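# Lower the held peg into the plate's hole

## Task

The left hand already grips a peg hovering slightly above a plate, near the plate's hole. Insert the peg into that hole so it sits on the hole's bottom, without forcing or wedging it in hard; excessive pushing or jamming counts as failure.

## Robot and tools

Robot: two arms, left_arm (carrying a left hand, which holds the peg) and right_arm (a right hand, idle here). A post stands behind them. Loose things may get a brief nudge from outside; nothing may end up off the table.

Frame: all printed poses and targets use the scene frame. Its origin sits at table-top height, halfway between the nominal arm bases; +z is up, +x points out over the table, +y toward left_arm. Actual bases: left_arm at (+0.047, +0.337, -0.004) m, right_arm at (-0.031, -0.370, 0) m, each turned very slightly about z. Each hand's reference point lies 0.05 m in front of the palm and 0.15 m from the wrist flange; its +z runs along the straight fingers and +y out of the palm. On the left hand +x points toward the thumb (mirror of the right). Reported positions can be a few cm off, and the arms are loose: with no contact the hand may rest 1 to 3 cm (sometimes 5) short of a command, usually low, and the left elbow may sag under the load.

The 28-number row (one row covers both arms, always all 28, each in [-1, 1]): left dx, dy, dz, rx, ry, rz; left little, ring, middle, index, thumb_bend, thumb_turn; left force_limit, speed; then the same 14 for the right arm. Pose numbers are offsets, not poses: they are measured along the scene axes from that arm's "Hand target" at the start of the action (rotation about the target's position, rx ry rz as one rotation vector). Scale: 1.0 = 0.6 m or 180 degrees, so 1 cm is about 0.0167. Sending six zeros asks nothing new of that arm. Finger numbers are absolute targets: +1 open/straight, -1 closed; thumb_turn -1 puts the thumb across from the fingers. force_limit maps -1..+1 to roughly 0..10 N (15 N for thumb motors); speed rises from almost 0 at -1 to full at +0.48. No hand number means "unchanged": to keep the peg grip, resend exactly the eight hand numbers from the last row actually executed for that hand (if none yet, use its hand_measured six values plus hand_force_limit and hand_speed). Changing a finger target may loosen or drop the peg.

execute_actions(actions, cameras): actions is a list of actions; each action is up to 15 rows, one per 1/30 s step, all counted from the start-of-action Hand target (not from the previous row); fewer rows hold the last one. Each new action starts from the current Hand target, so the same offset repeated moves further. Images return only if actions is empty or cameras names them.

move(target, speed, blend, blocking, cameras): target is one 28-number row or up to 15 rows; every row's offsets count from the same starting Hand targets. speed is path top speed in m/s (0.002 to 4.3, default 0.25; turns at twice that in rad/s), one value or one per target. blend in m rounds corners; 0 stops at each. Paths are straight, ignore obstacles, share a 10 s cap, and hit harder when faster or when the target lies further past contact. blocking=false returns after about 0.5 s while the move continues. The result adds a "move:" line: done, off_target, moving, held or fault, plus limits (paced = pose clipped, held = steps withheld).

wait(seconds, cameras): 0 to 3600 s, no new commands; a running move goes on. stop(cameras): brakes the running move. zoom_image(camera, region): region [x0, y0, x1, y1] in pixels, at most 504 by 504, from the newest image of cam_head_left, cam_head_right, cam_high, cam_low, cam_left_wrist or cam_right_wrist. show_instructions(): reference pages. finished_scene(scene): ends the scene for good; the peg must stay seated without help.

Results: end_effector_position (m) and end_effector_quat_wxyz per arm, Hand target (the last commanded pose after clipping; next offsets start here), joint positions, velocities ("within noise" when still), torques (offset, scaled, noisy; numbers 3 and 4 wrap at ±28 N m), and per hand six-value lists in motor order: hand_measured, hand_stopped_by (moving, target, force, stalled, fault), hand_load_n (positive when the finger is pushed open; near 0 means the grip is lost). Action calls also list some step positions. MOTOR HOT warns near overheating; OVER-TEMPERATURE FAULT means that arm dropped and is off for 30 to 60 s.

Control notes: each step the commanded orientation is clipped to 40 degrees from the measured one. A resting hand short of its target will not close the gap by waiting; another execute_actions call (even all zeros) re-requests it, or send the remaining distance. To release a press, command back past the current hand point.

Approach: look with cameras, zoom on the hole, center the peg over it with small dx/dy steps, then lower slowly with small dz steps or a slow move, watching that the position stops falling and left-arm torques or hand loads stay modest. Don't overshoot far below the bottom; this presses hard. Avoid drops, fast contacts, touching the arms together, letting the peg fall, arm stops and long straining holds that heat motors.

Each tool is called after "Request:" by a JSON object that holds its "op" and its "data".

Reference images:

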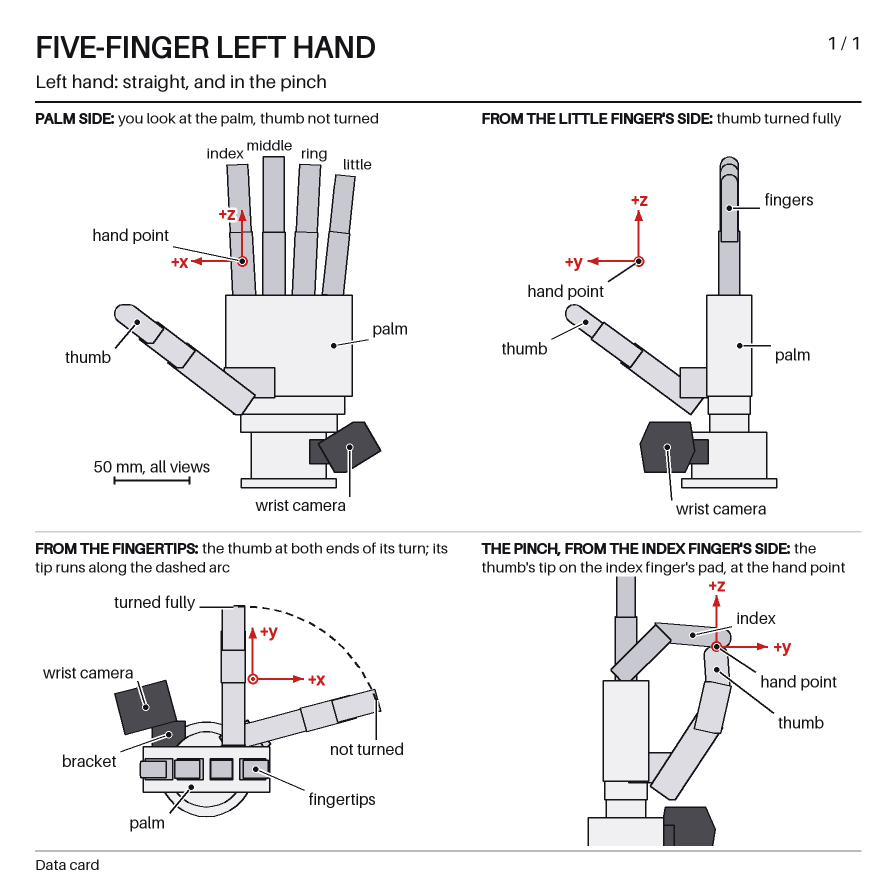

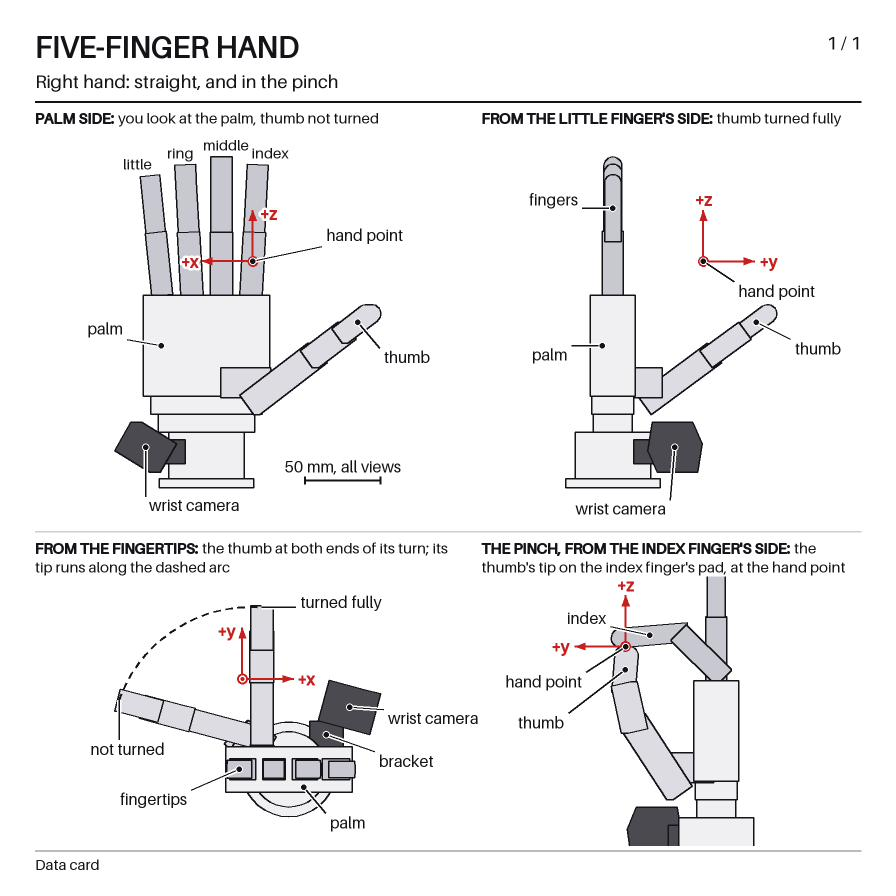

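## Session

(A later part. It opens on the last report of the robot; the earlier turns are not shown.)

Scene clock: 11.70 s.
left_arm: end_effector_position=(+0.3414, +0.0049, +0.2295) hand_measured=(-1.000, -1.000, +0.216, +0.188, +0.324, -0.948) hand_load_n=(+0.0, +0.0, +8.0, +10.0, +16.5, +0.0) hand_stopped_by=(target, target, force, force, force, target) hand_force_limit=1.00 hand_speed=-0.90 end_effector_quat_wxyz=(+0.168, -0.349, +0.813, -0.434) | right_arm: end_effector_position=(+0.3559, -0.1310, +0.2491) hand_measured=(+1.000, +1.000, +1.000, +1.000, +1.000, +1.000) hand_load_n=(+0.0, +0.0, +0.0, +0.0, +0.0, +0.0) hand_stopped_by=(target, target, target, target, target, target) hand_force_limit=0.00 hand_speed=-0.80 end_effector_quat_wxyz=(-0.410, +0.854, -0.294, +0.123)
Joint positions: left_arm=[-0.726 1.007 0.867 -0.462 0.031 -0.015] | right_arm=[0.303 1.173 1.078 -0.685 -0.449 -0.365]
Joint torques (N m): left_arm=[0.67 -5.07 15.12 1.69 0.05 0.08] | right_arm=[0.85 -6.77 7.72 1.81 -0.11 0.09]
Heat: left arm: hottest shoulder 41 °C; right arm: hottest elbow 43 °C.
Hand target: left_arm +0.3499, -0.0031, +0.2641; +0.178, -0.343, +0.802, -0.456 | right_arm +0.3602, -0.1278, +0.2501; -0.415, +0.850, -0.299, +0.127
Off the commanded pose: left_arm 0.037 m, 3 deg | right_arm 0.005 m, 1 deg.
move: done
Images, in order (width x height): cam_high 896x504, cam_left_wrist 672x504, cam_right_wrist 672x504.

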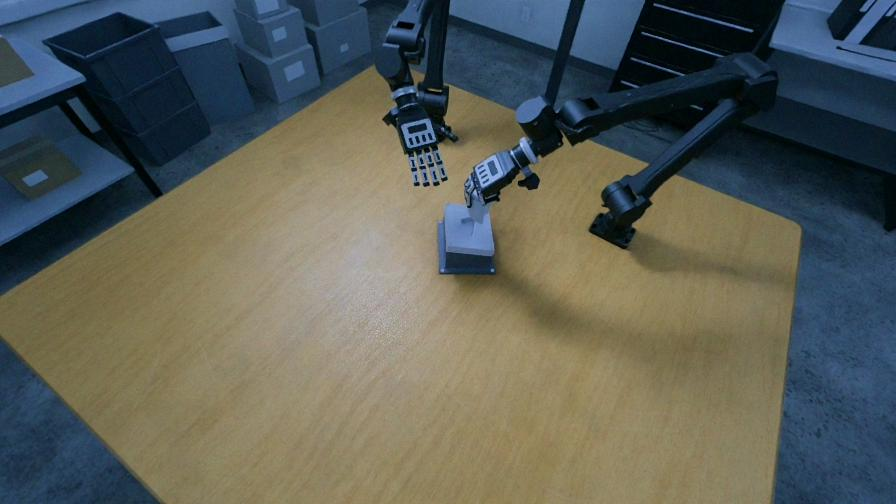

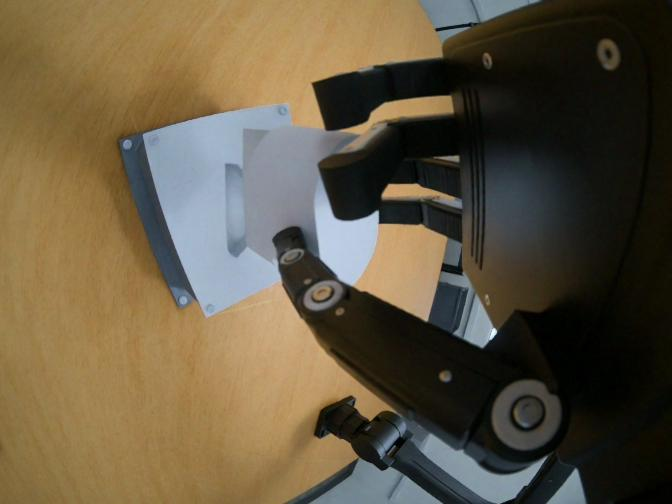

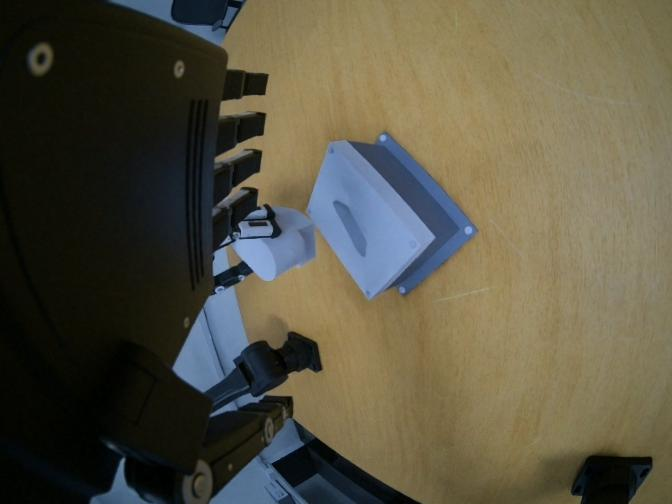

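Request:
{"op": "move", "data": {"target": [-0.15,0.15,0.0,0,0,0,-1,-1,0.216,0.188,0.324,-0.948,1.0,-0.9,0,0,0,0,0,0,1,1,1,1,1,1,0,-0.8], "speed": 0.15, "cameras": ["all"]}}

Request:
{"op": "zoom_image", "data": {"camera": "cam_head_left", "region": [390, 250, 480, 350]}}

Request:
{"op": "zoom_image", "data": {"camera": "cam_high", "region": [430, 190, 510, 280]}}

Request:
{"op": "zoom_image", "data": {"camera": "cam_head_right", "region": [390, 250, 480, 350]}}

Request:
{"op": "zoom_image", "data": {"camera": "cam_right_wrist", "region": [290, 150, 410, 290]}}

Request:
{"op": "zoom_image", "data": {"camera": "cam_left_wrist", "region": [50, 50, 400, 350]}}

Scene clock: 14.00 s.
left_arm: end_effector_position=(+0.2596, +0.0826, +0.2685) hand_measured=(-1.000, -1.000, +0.216, +0.188, +0.324, -0.948) hand_load_n=(+0.0, +0.0, +8.0, +10.0, +16.0, +0.0) hand_stopped_by=(target, target, force, force, force, target) hand_force_limit=1.00 hand_speed=-0.90 end_effector_quat_wxyz=(+0.177, -0.342, +0.799, -0.463) | right_arm: end_effector_position=(+0.3559, -0.1310, +0.2491) hand_measured=(+1.000, +1.000, +1.000, +1.000, +1.000, +1.000) hand_load_n=(+0.0, +0.0, +0.0, +0.0, +0.0, -0.5) hand_stopped_by=(target, target, target, target, target, target) hand_force_limit=0.00 hand_speed=-0.80 end_effector_quat_wxyz=(-0.410, +0.854, -0.295, +0.123)
Joint positions: left_arm=[-0.721 0.614 0.759 -0.68 0.04 -0.015] | right_arm=[0.303 1.173 1.078 -0.685 -0.449 -0.364]
Joint torques (N m): left_arm=[1.49 0.03 9.7 1.83 0.25 0.14] | right_arm=[0.67 -6.71 7.72 1.81 -0.11 0.12]
Heat: left arm: hottest shoulder 41 °C; right arm: hottest elbow 43 °C.
Hand target: left_arm +0.2599, +0.0869, +0.2641; +0.178, -0.343, +0.802, -0.456 | right_arm +0.3602, -0.1278, +0.2501; -0.415, +0.850, -0.299, +0.127
Off the commanded pose: left_arm 0.006 m, 1 deg | right_arm 0.005 m, 1 deg.
move: done

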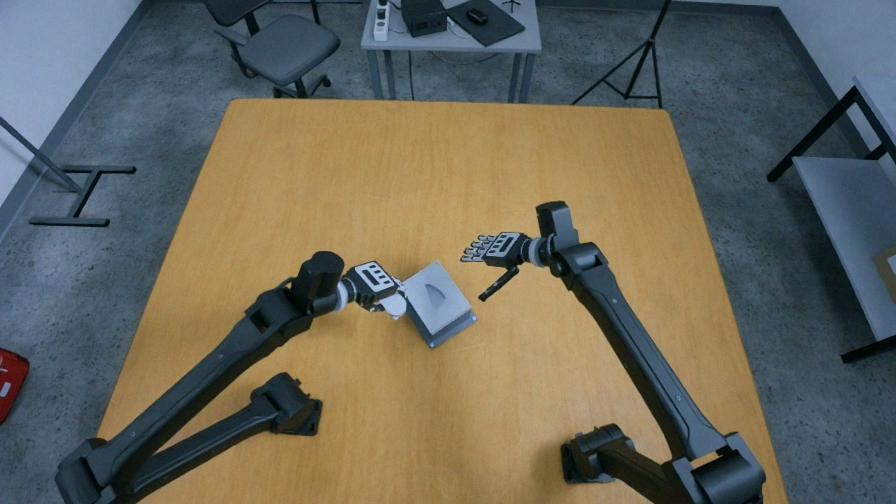

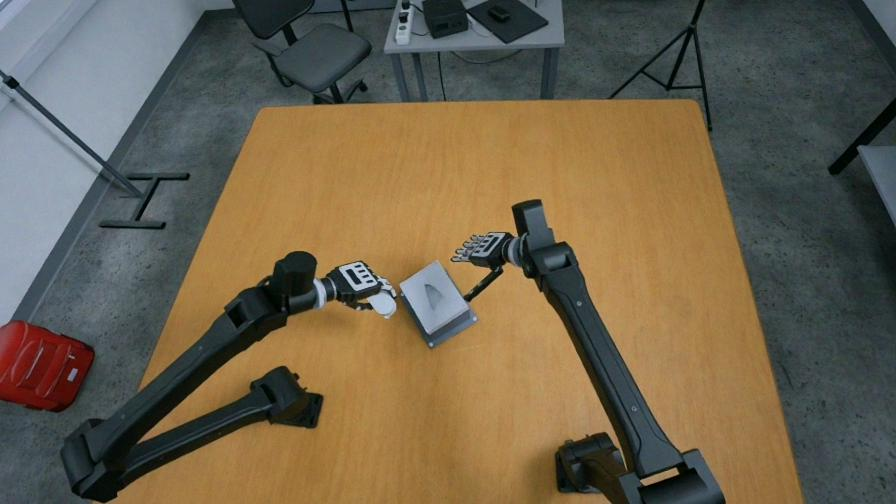

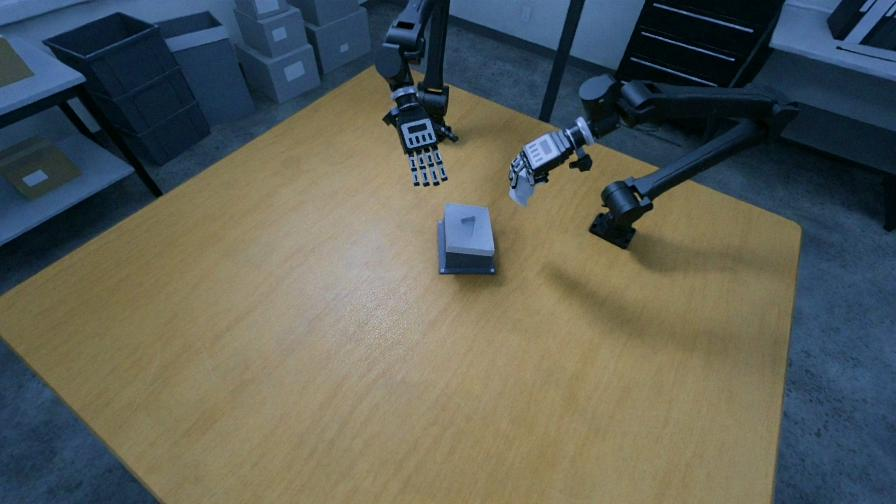

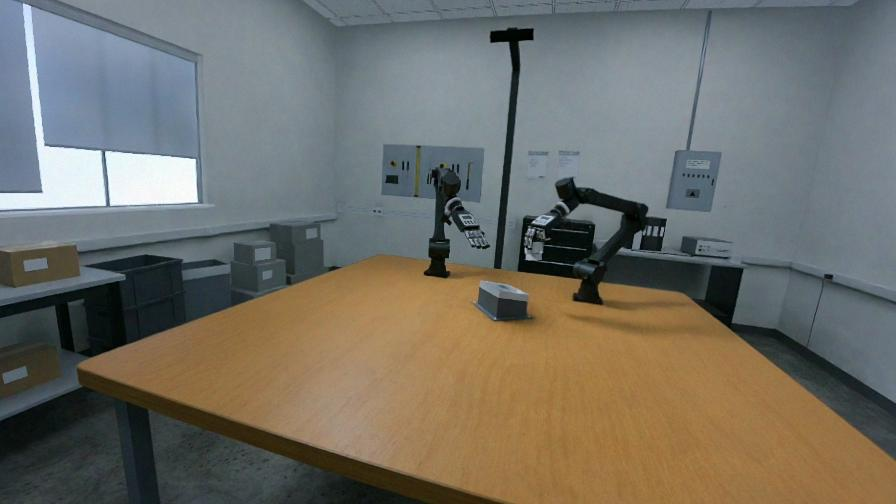

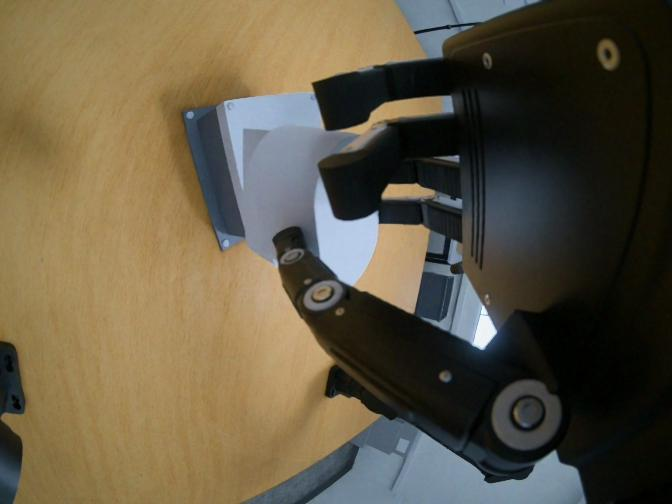

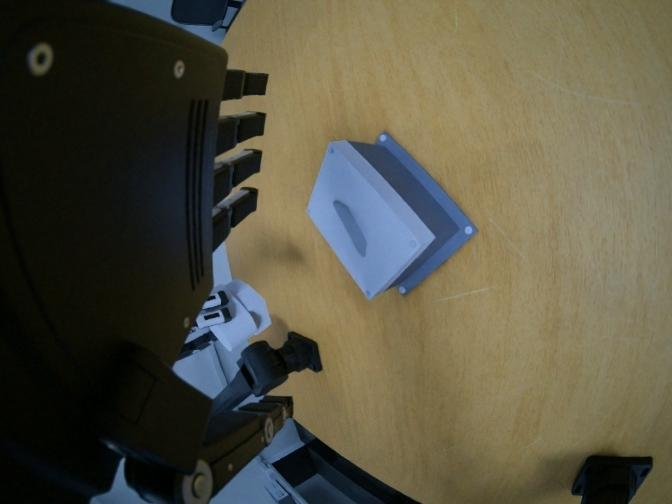

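Scaled by 5.040 from the camera's image (finer frame: 1280x720).

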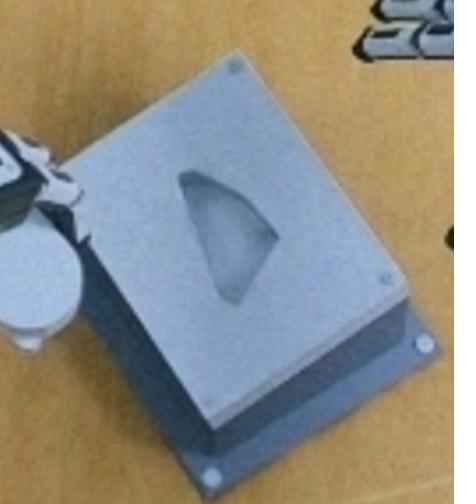

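Scaled by 5.600 from the camera's image (finer frame: 1280x720).

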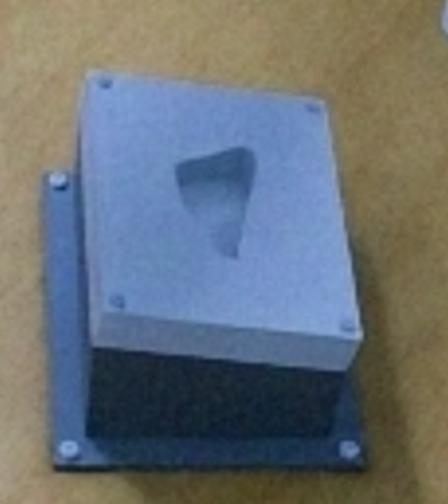

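Scaled by 5.040 from the camera's image (finer frame: 1280x720).

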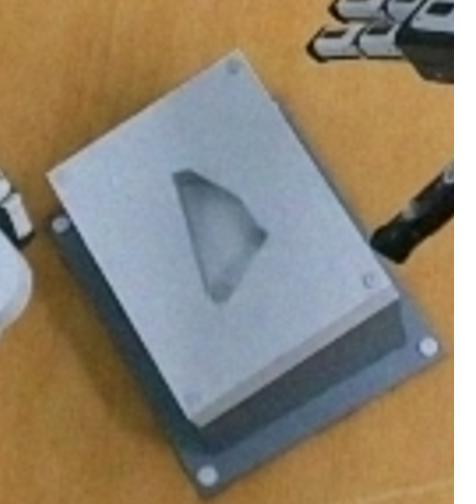

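Scaled by 3.600 from the camera's image (finer frame: 960x720).

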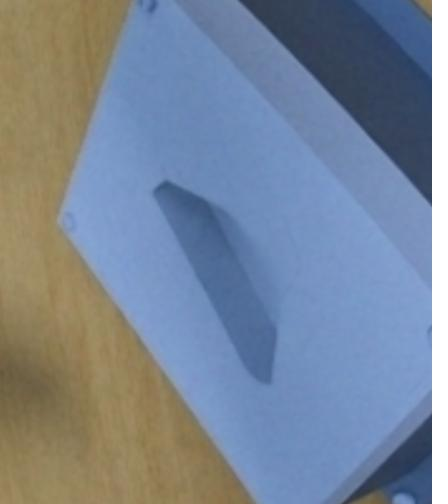

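Scaled by 1.440 from the camera's image (finer frame: 960x720).

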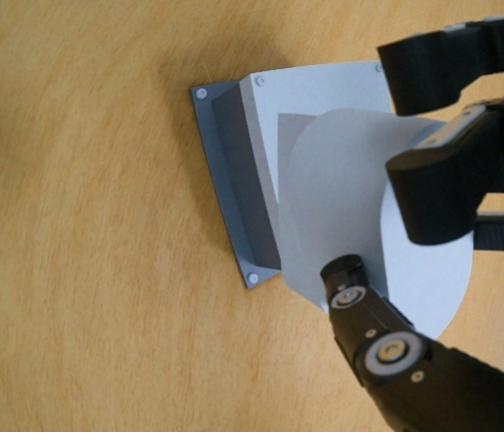

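Request:
{"op": "move", "data": {"target": [0.1385,-0.175,-0.075,0,0,0,-1,-1,0.216,0.188,0.324,-0.948,1.0,-0.9,0,0,0,0,0,0,1,1,1,1,1,1,0,-0.8], "speed": 0.15, "cameras": ["all"]}}

Request:
{"op": "zoom_image", "data": {"camera": "cam_left_wrist", "region": [140, 80, 380, 330]}}

Request:
{"op": "zoom_image", "data": {"camera": "cam_right_wrist", "region": [240, 140, 440, 310]}}

Request:
{"op": "zoom_image", "data": {"camera": "cam_high", "region": [430, 180, 510, 280]}}

Scene clock: 18.40 s.
left_arm: end_effector_position=(+0.3280, +0.0050, +0.1776) hand_measured=(-1.000, -1.000, +0.216, +0.188, +0.324, -0.948) hand_load_n=(+0.0, +0.0, +8.0, +10.0, +16.0, +0.0) hand_stopped_by=(target, target, force, force, force, target) hand_force_limit=1.00 hand_speed=-0.90 end_effector_quat_wxyz=(+0.166, -0.350, +0.824, -0.414) | right_arm: end_effector_position=(+0.3559, -0.1310, +0.2491) hand_measured=(+1.000, +1.000, +1.000, +1.000, +1.000, +1.000) hand_load_n=(+0.0, +0.0, +0.0, +0.0, +0.0, +0.0) hand_stopped_by=(target, target, target, target, target, target) hand_force_limit=0.00 hand_speed=-0.80 end_effector_quat_wxyz=(-0.410, +0.854, -0.295, +0.123)
Joint positions: left_arm=[-0.762 1.033 0.767 -0.38 -0.005 -0.024] | right_arm=[0.303 1.173 1.078 -0.685 -0.449 -0.364]
Joint torques (N m): left_arm=[-0.26 -4.84 15.04 3.67 -0.12 -0.06] | right_arm=[0.67 -6.77 7.73 1.83 -0.11 0.12]
Heat: left arm: hottest shoulder 41 °C; right arm: hottest elbow 43 °C.
Hand target: left_arm +0.3430, -0.0181, +0.2190; +0.178, -0.343, +0.802, -0.456 | right_arm +0.3602, -0.1278, +0.2501; -0.415, +0.850, -0.299, +0.127
Off the commanded pose: left_arm 0.050 m, 6 deg | right_arm 0.005 m, 1 deg.
move: off_target (left_arm)

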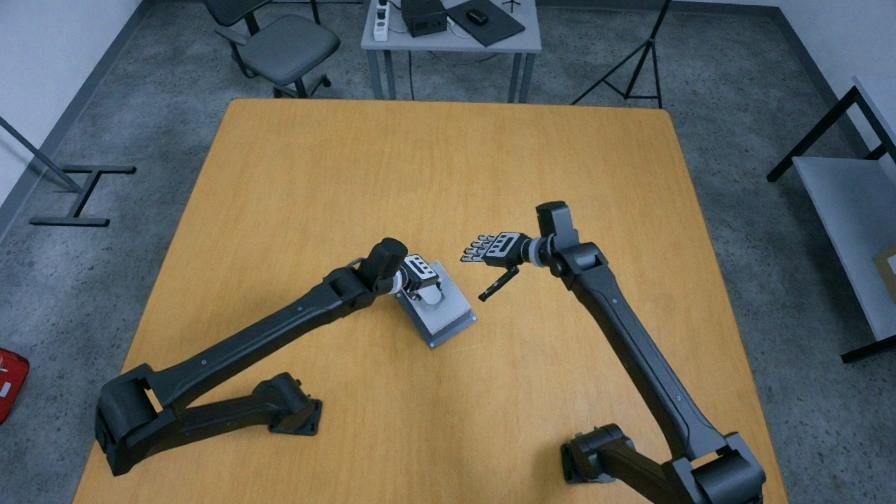

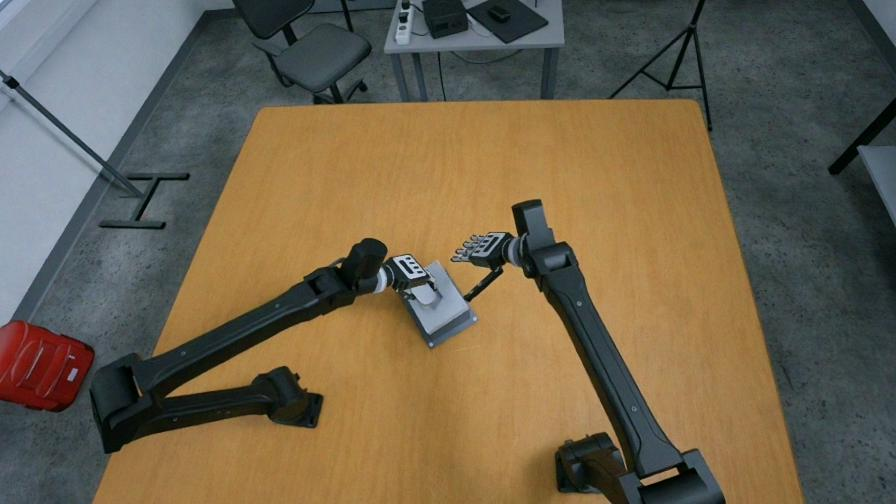

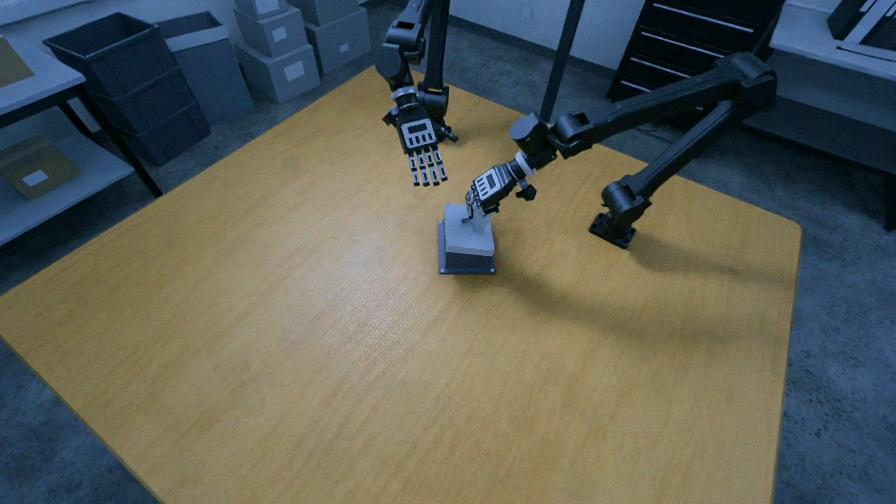

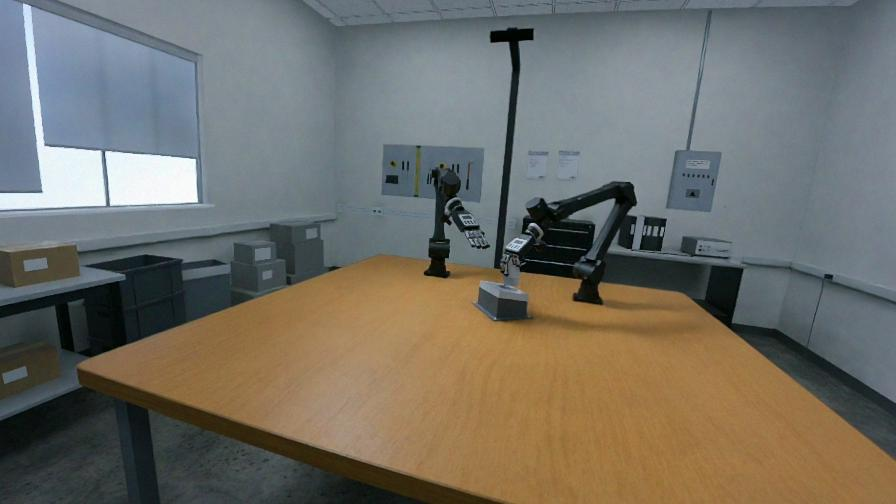

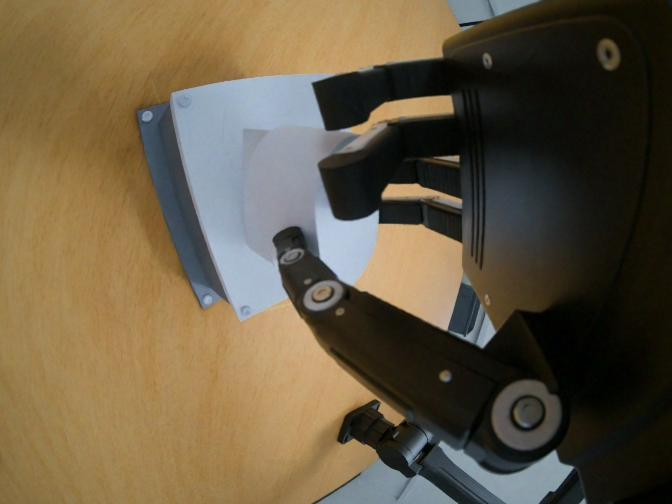

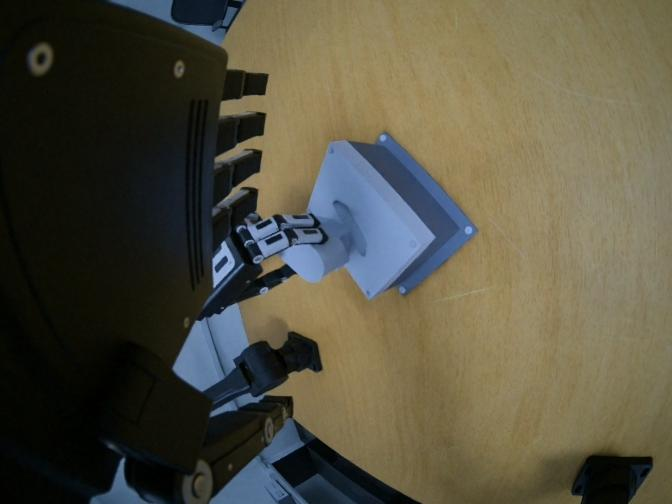

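Scaled by 2.016 from the camera's image (finer frame: 960x720).

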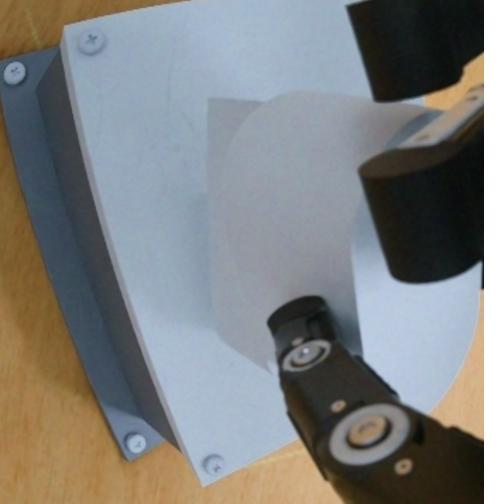

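Scaled by 2.520 from the camera's image (finer frame: 960x720).

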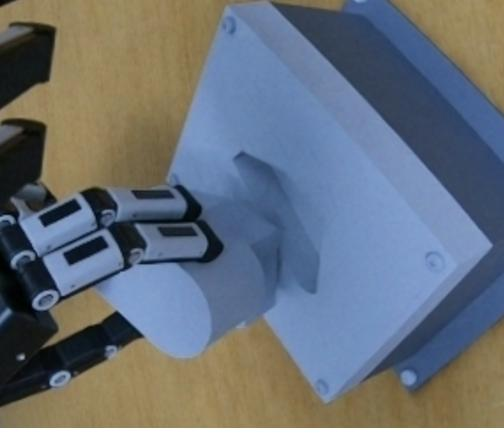

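Scaled by 5.040 from the camera's image (finer frame: 1280x720).

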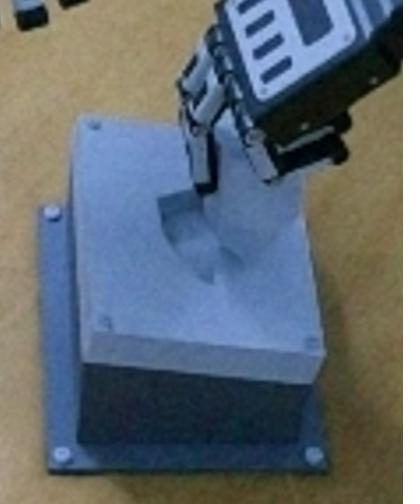

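Request:
{"op": "execute_actions", "data": {"actions": [[[0,0,0,0,0,0,-1,-1,0.216,0.188,0.324,-0.948,1.0,-0.9,0,0,0,0,0,0,1,1,1,1,1,1,0,-0.8]]], "cameras": []}}

Scene clock: 19.40 s.
left_arm: end_effector_position=(+0.3280, +0.0050, +0.1776) hand_measured=(-1.000, -1.000, +0.216, +0.188, +0.324, -0.948) hand_load_n=(+0.0, +0.0, +8.0, +10.0, +16.0, +0.0) hand_stopped_by=(target, target, force, force, force, target) hand_force_limit=1.00 hand_speed=-0.90 end_effector_quat_wxyz=(+0.166, -0.350, +0.824, -0.414) | right_arm: end_effector_position=(+0.3559, -0.1310, +0.2491) hand_measured=(+1.000, +1.000, +1.000, +1.000, +1.000, +1.000) hand_load_n=(+0.0, +0.0, +0.0, +0.0, +0.0, +0.0) hand_stopped_by=(target, target, target, target, target, target) hand_force_limit=0.00 hand_speed=-0.80 end_effector_quat_wxyz=(-0.410, +0.854, -0.295, +0.123)
Joint positions: left_arm=[-0.762 1.033 0.767 -0.38 -0.005 -0.024] | right_arm=[0.303 1.173 1.078 -0.685 -0.449 -0.364]
Joint torques (N m): left_arm=[-0.15 -4.84 15.04 3.7 -0.12 -0.06] | right_arm=[0.62 -6.77 7.72 1.81 -0.11 0.11]
Heat: left arm: hottest shoulder 41 °C; right arm: hottest elbow 43 °C.
Hand target: left_arm +0.3430, -0.0181, +0.2190; +0.178, -0.343, +0.802, -0.456 | right_arm +0.3602, -0.1278, +0.2501; -0.415, +0.850, -0.299, +0.127
Off the commanded pose: left_arm 0.050 m, 6 deg | right_arm 0.005 m, 1 deg.
Step readings (end_effector_position of left_arm | right_arm):
0: (+0.3280, +0.0050, +0.1776) | (+0.3559, -0.1310, +0.2491)
1: (+0.3280, +0.0050, +0.1776) | (+0.3559, -0.1310, +0.2491)
2: (+0.3280, +0.0050, +0.1776) | (+0.3559, -0.1310, +0.2491)
4: (+0.3280, +0.0050, +0.1776) | (+0.3559, -0.1310, +0.2491)
8: (+0.3280, +0.0050, +0.1776) | (+0.3559, -0.1310, +0.2491)
15: (+0.3280, +0.0050, +0.1776) | (+0.3559, -0.1310, +0.2491)

Request:
{"op": "move", "data": {"target": [0.02,-0.03,0.02,-0.0245,-0.0197,0,-1,-1,0.216,0.188,0.324,-0.948,1.0,-0.9,0,0,0,0,0,0,1,1,1,1,1,1,0,-0.8], "speed": 0.1, "cameras": []}}

Scene clock: 21.27 s.
left_arm: end_effector_position=(+0.3433, -0.0159, +0.1967) hand_measured=(-1.000, -1.000, +0.216, +0.188, +0.324, -0.948) hand_load_n=(+0.0, +0.5, +8.0, +10.0, +16.0, +0.0) hand_stopped_by=(target, target, force, force, force, target) hand_force_limit=1.00 hand_speed=-0.90 end_effector_quat_wxyz=(+0.181, -0.341, +0.798, -0.462) | right_arm: end_effector_position=(+0.3559, -0.1310, +0.2491) hand_measured=(+1.000, +1.000, +1.000, +1.000, +1.000, +1.000) hand_load_n=(-0.5, +0.0, +0.0, +0.0, +0.0, +0.0) hand_stopped_by=(target, target, target, target, target, target) hand_force_limit=0.00 hand_speed=-0.80 end_effector_quat_wxyz=(-0.410, +0.854, -0.295, +0.123)
Joint positions: left_arm=[-0.77 1.044 0.767 -0.255 -0.008 -0.035] | right_arm=[0.303 1.173 1.078 -0.685 -0.449 -0.364]
Joint torques (N m): left_arm=[-0.21 -4.6 14.08 3.99 -0.12 -0.06] | right_arm=[0.67 -6.77 7.71 1.83 -0.11 0.11]
Heat: left arm: hottest shoulder 41 °C; right arm: hottest elbow 44 °C.
Hand target: left_arm +0.3550, -0.0362, +0.2310; +0.189, -0.335, +0.778, -0.497 | right_arm +0.3602, -0.1278, +0.2501; -0.415, +0.850, -0.299, +0.127
Off the commanded pose: left_arm 0.042 m, 5 deg | right_arm 0.005 m, 1 deg.
move: off_target (left_arm)

Request:
{"op": "wait", "data": {"seconds": 0.1, "cameras": ["all"]}}

Request:
{"op": "zoom_image", "data": {"camera": "cam_left_wrist", "region": [140, 80, 380, 330]}}

Request:
{"op": "zoom_image", "data": {"camera": "cam_right_wrist", "region": [260, 150, 420, 310]}}

Request:
{"op": "zoom_image", "data": {"camera": "cam_high", "region": [430, 180, 510, 280]}}

Request:
{"op": "zoom_image", "data": {"camera": "cam_low", "region": [470, 220, 550, 330]}}

Request:
{"op": "zoom_image", "data": {"camera": "cam_head_left", "region": [390, 250, 480, 350]}}

Scene clock: 21.77 s.
left_arm: end_effector_position=(+0.3433, -0.0159, +0.1967) hand_measured=(-1.000, -1.000, +0.216, +0.188, +0.324, -0.948) hand_load_n=(+0.0, +0.0, +8.0, +10.0, +16.5, +0.0) hand_stopped_by=(target, target, force, force, force, target) hand_force_limit=1.00 hand_speed=-0.90 end_effector_quat_wxyz=(+0.181, -0.341, +0.798, -0.462) | right_arm: end_effector_position=(+0.3559, -0.1310, +0.2491) hand_measured=(+1.000, +1.000, +1.000, +1.000, +1.000, +1.000) hand_load_n=(+0.0, +0.0, +0.0, -0.5, +0.0, +0.0) hand_stopped_by=(target, target, target, target, target, target) hand_force_limit=0.00 hand_speed=-0.80 end_effector_quat_wxyz=(-0.410, +0.854, -0.295, +0.123)
Joint positions: left_arm=[-0.77 1.044 0.767 -0.255 -0.008 -0.035] | right_arm=[0.303 1.173 1.078 -0.685 -0.449 -0.364]
Joint torques (N m): left_arm=[-0.21 -4.48 14.11 3.99 -0.12 -0.07] | right_arm=[0.67 -6.83 7.72 1.81 -0.11 0.11]
Heat: left arm: hottest shoulder 41 °C; right arm: hottest elbow 44 °C.
Hand target: left_arm +0.3550, -0.0362, +0.2310; +0.189, -0.335, +0.778, -0.497 | right_arm +0.3602, -0.1278, +0.2501; -0.415, +0.850, -0.299, +0.127
Off the commanded pose: left_arm 0.042 m, 5 deg | right_arm 0.005 m, 1 deg.
wait: 0.10 s; at rest from the start

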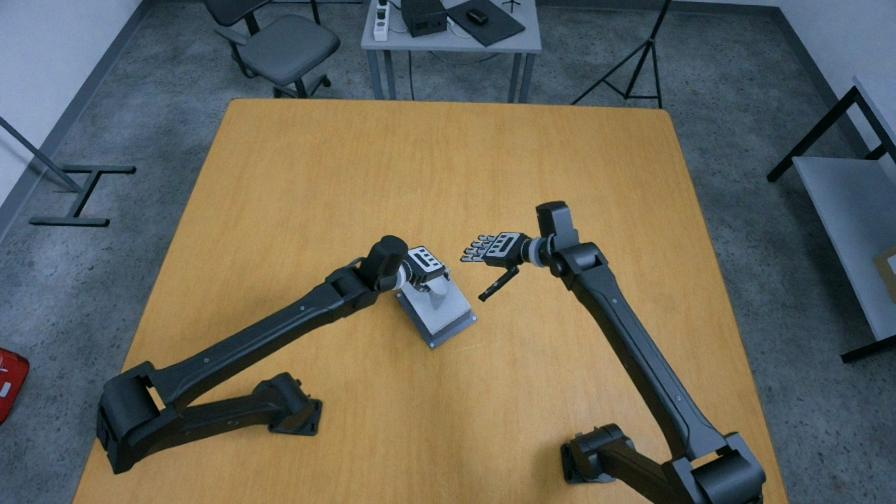

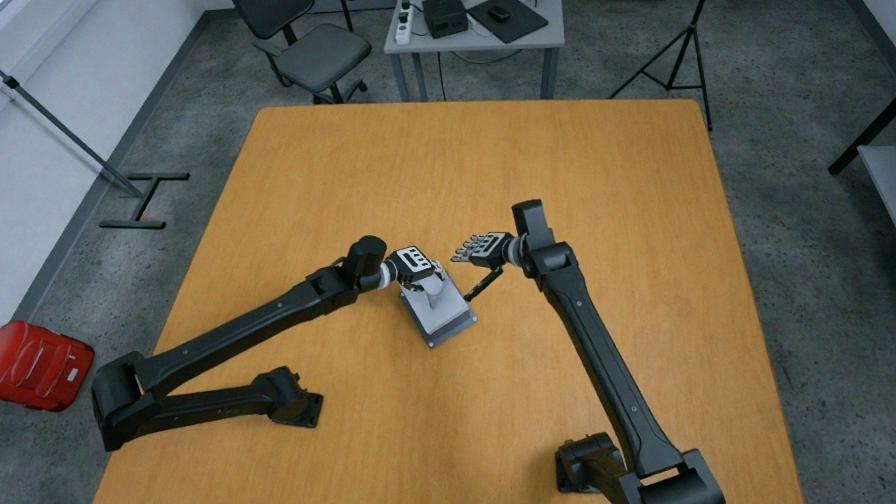

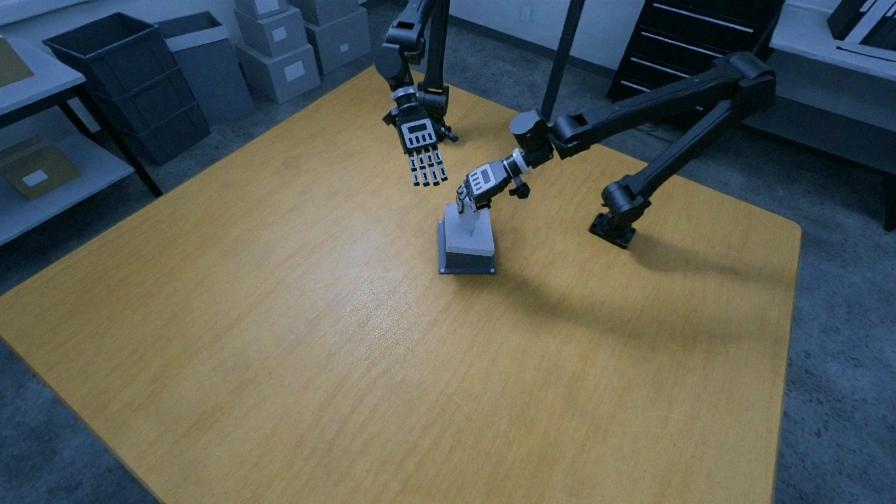

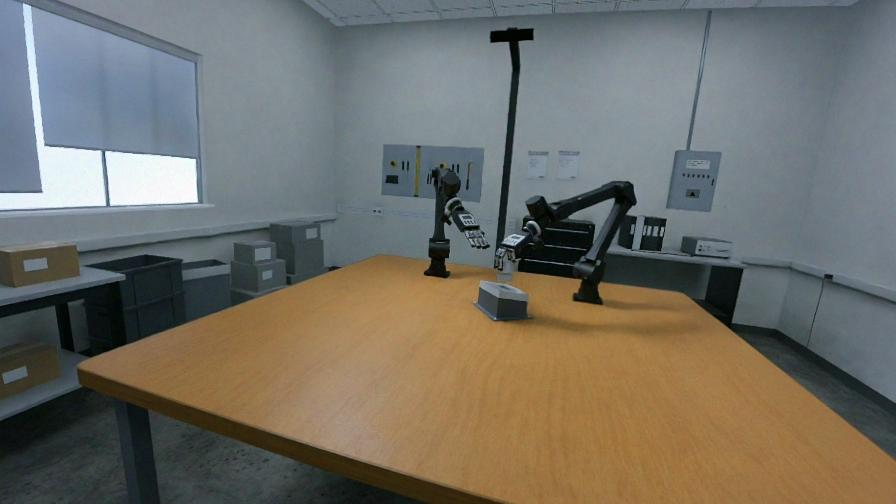

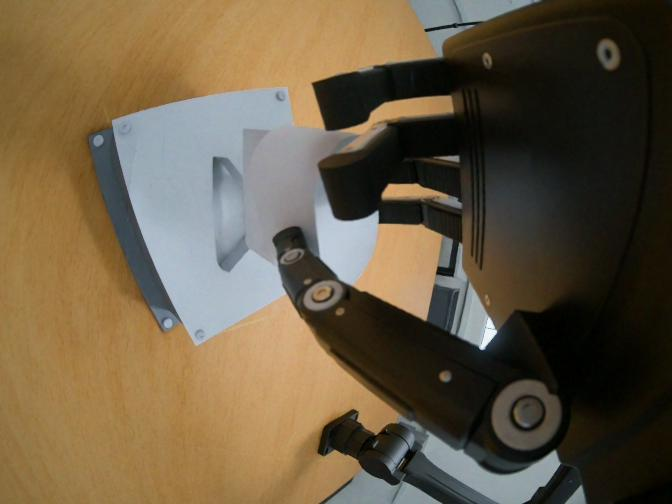

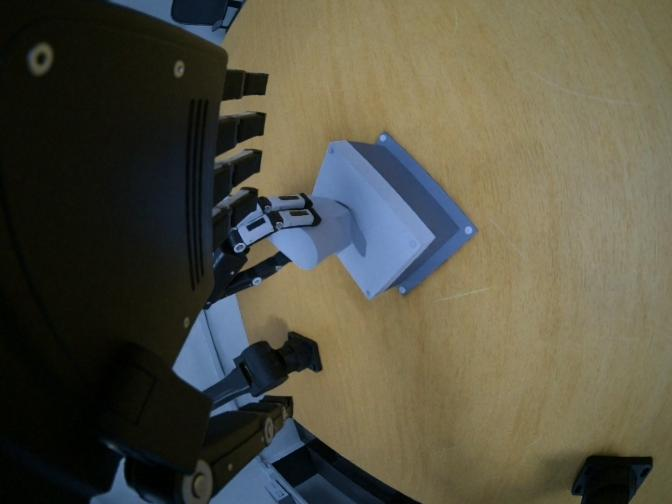

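Scaled by 2.016 from the camera's image (finer frame: 960x720).

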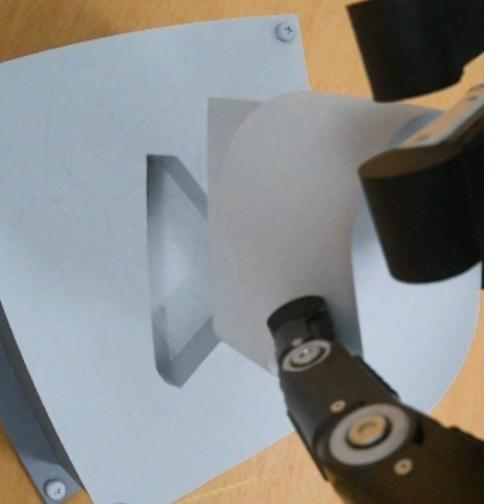

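Scaled by 3.150 from the camera's image (finer frame: 960x720).

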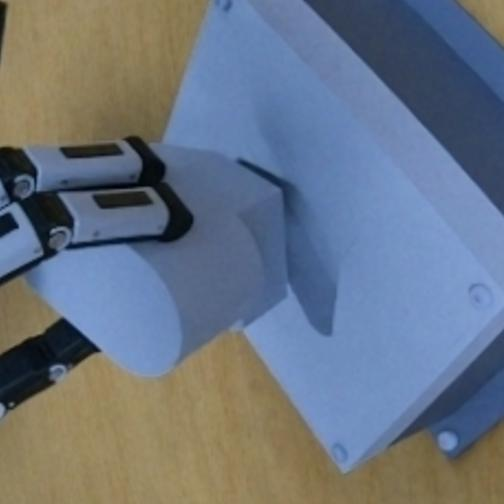

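Scaled by 5.040 from the camera's image (finer frame: 1280x720).

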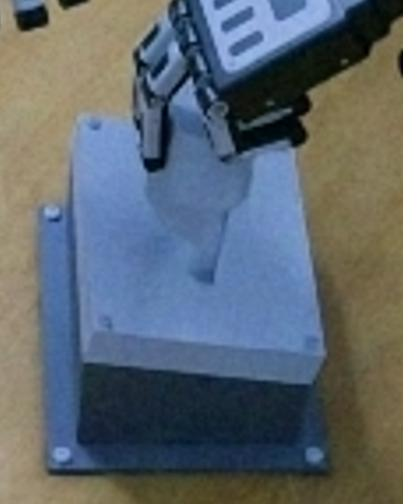

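Scaled by 4.582 from the camera's image (finer frame: 1280x720).

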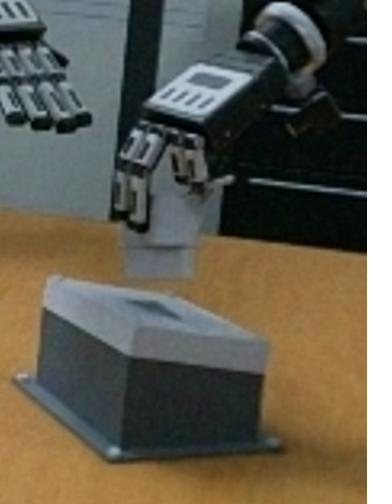

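Scaled by 5.040 from the camera's image (finer frame: 1280x720).

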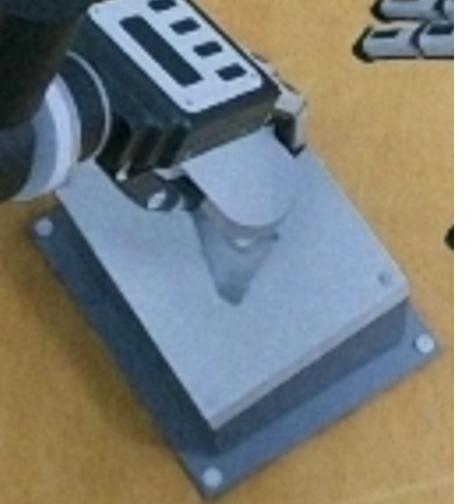

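Request:
{"op": "zoom_image", "data": {"camera": "cam_low", "region": [470, 240, 540, 325]}}

Request:
{"op": "zoom_image", "data": {"camera": "cam_low", "region": [400, 130, 640, 330]}}

Request:
{"op": "zoom_image", "data": {"camera": "cam_left_wrist", "region": [80, 70, 380, 370]}}

Scaled by 5.929 from the camera's image (finer frame: 1280x720).

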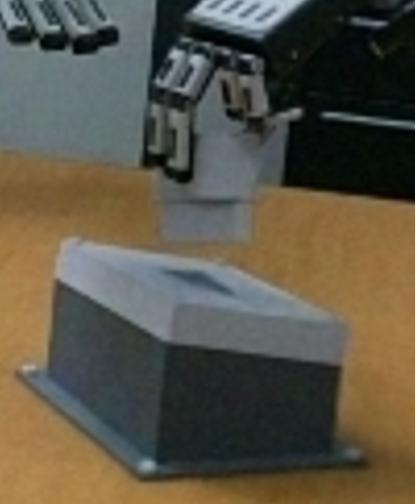

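Scaled by 2.100 from the camera's image (finer frame: 1280x720).

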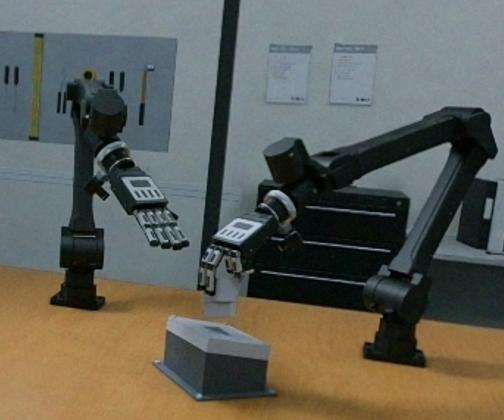

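Scaled by 1.680 from the camera's image (finer frame: 960x720).

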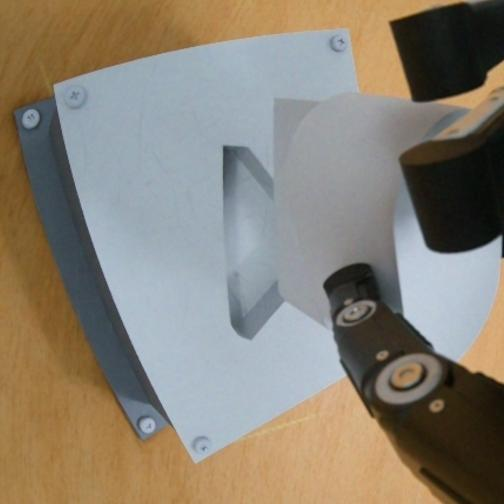

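Request:
{"op": "zoom_image", "data": {"camera": "cam_high", "region": [450, 200, 490, 245]}}

Request:
{"op": "zoom_image", "data": {"camera": "cam_right_wrist", "region": [310, 180, 390, 270]}}

Request:
{"op": "zoom_image", "data": {"camera": "cam_head_left", "region": [410, 265, 460, 315]}}

Scaled by 11.200 from the camera's image (finer frame: 1280x720).

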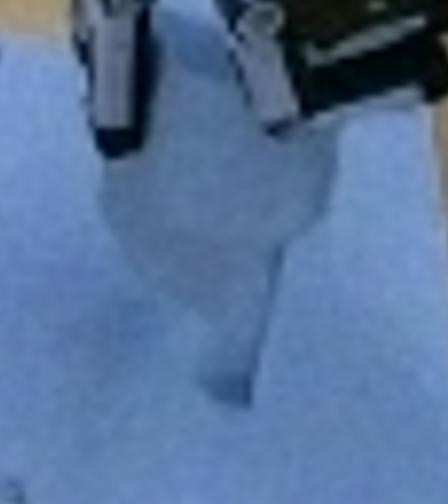

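Scaled by 5.600 from the camera's image (finer frame: 960x720).

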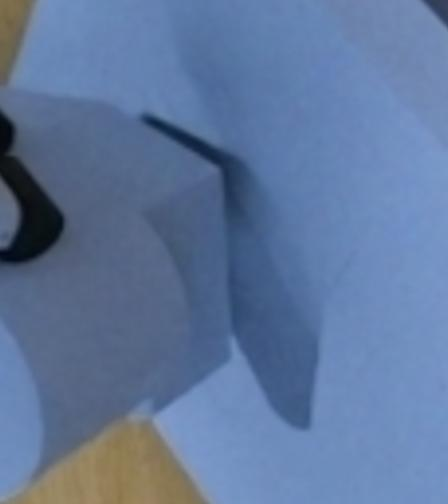

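Scaled by 10.080 from the camera's image (finer frame: 1280x720).

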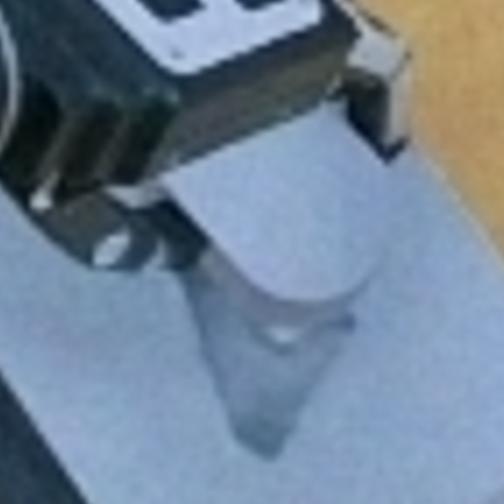

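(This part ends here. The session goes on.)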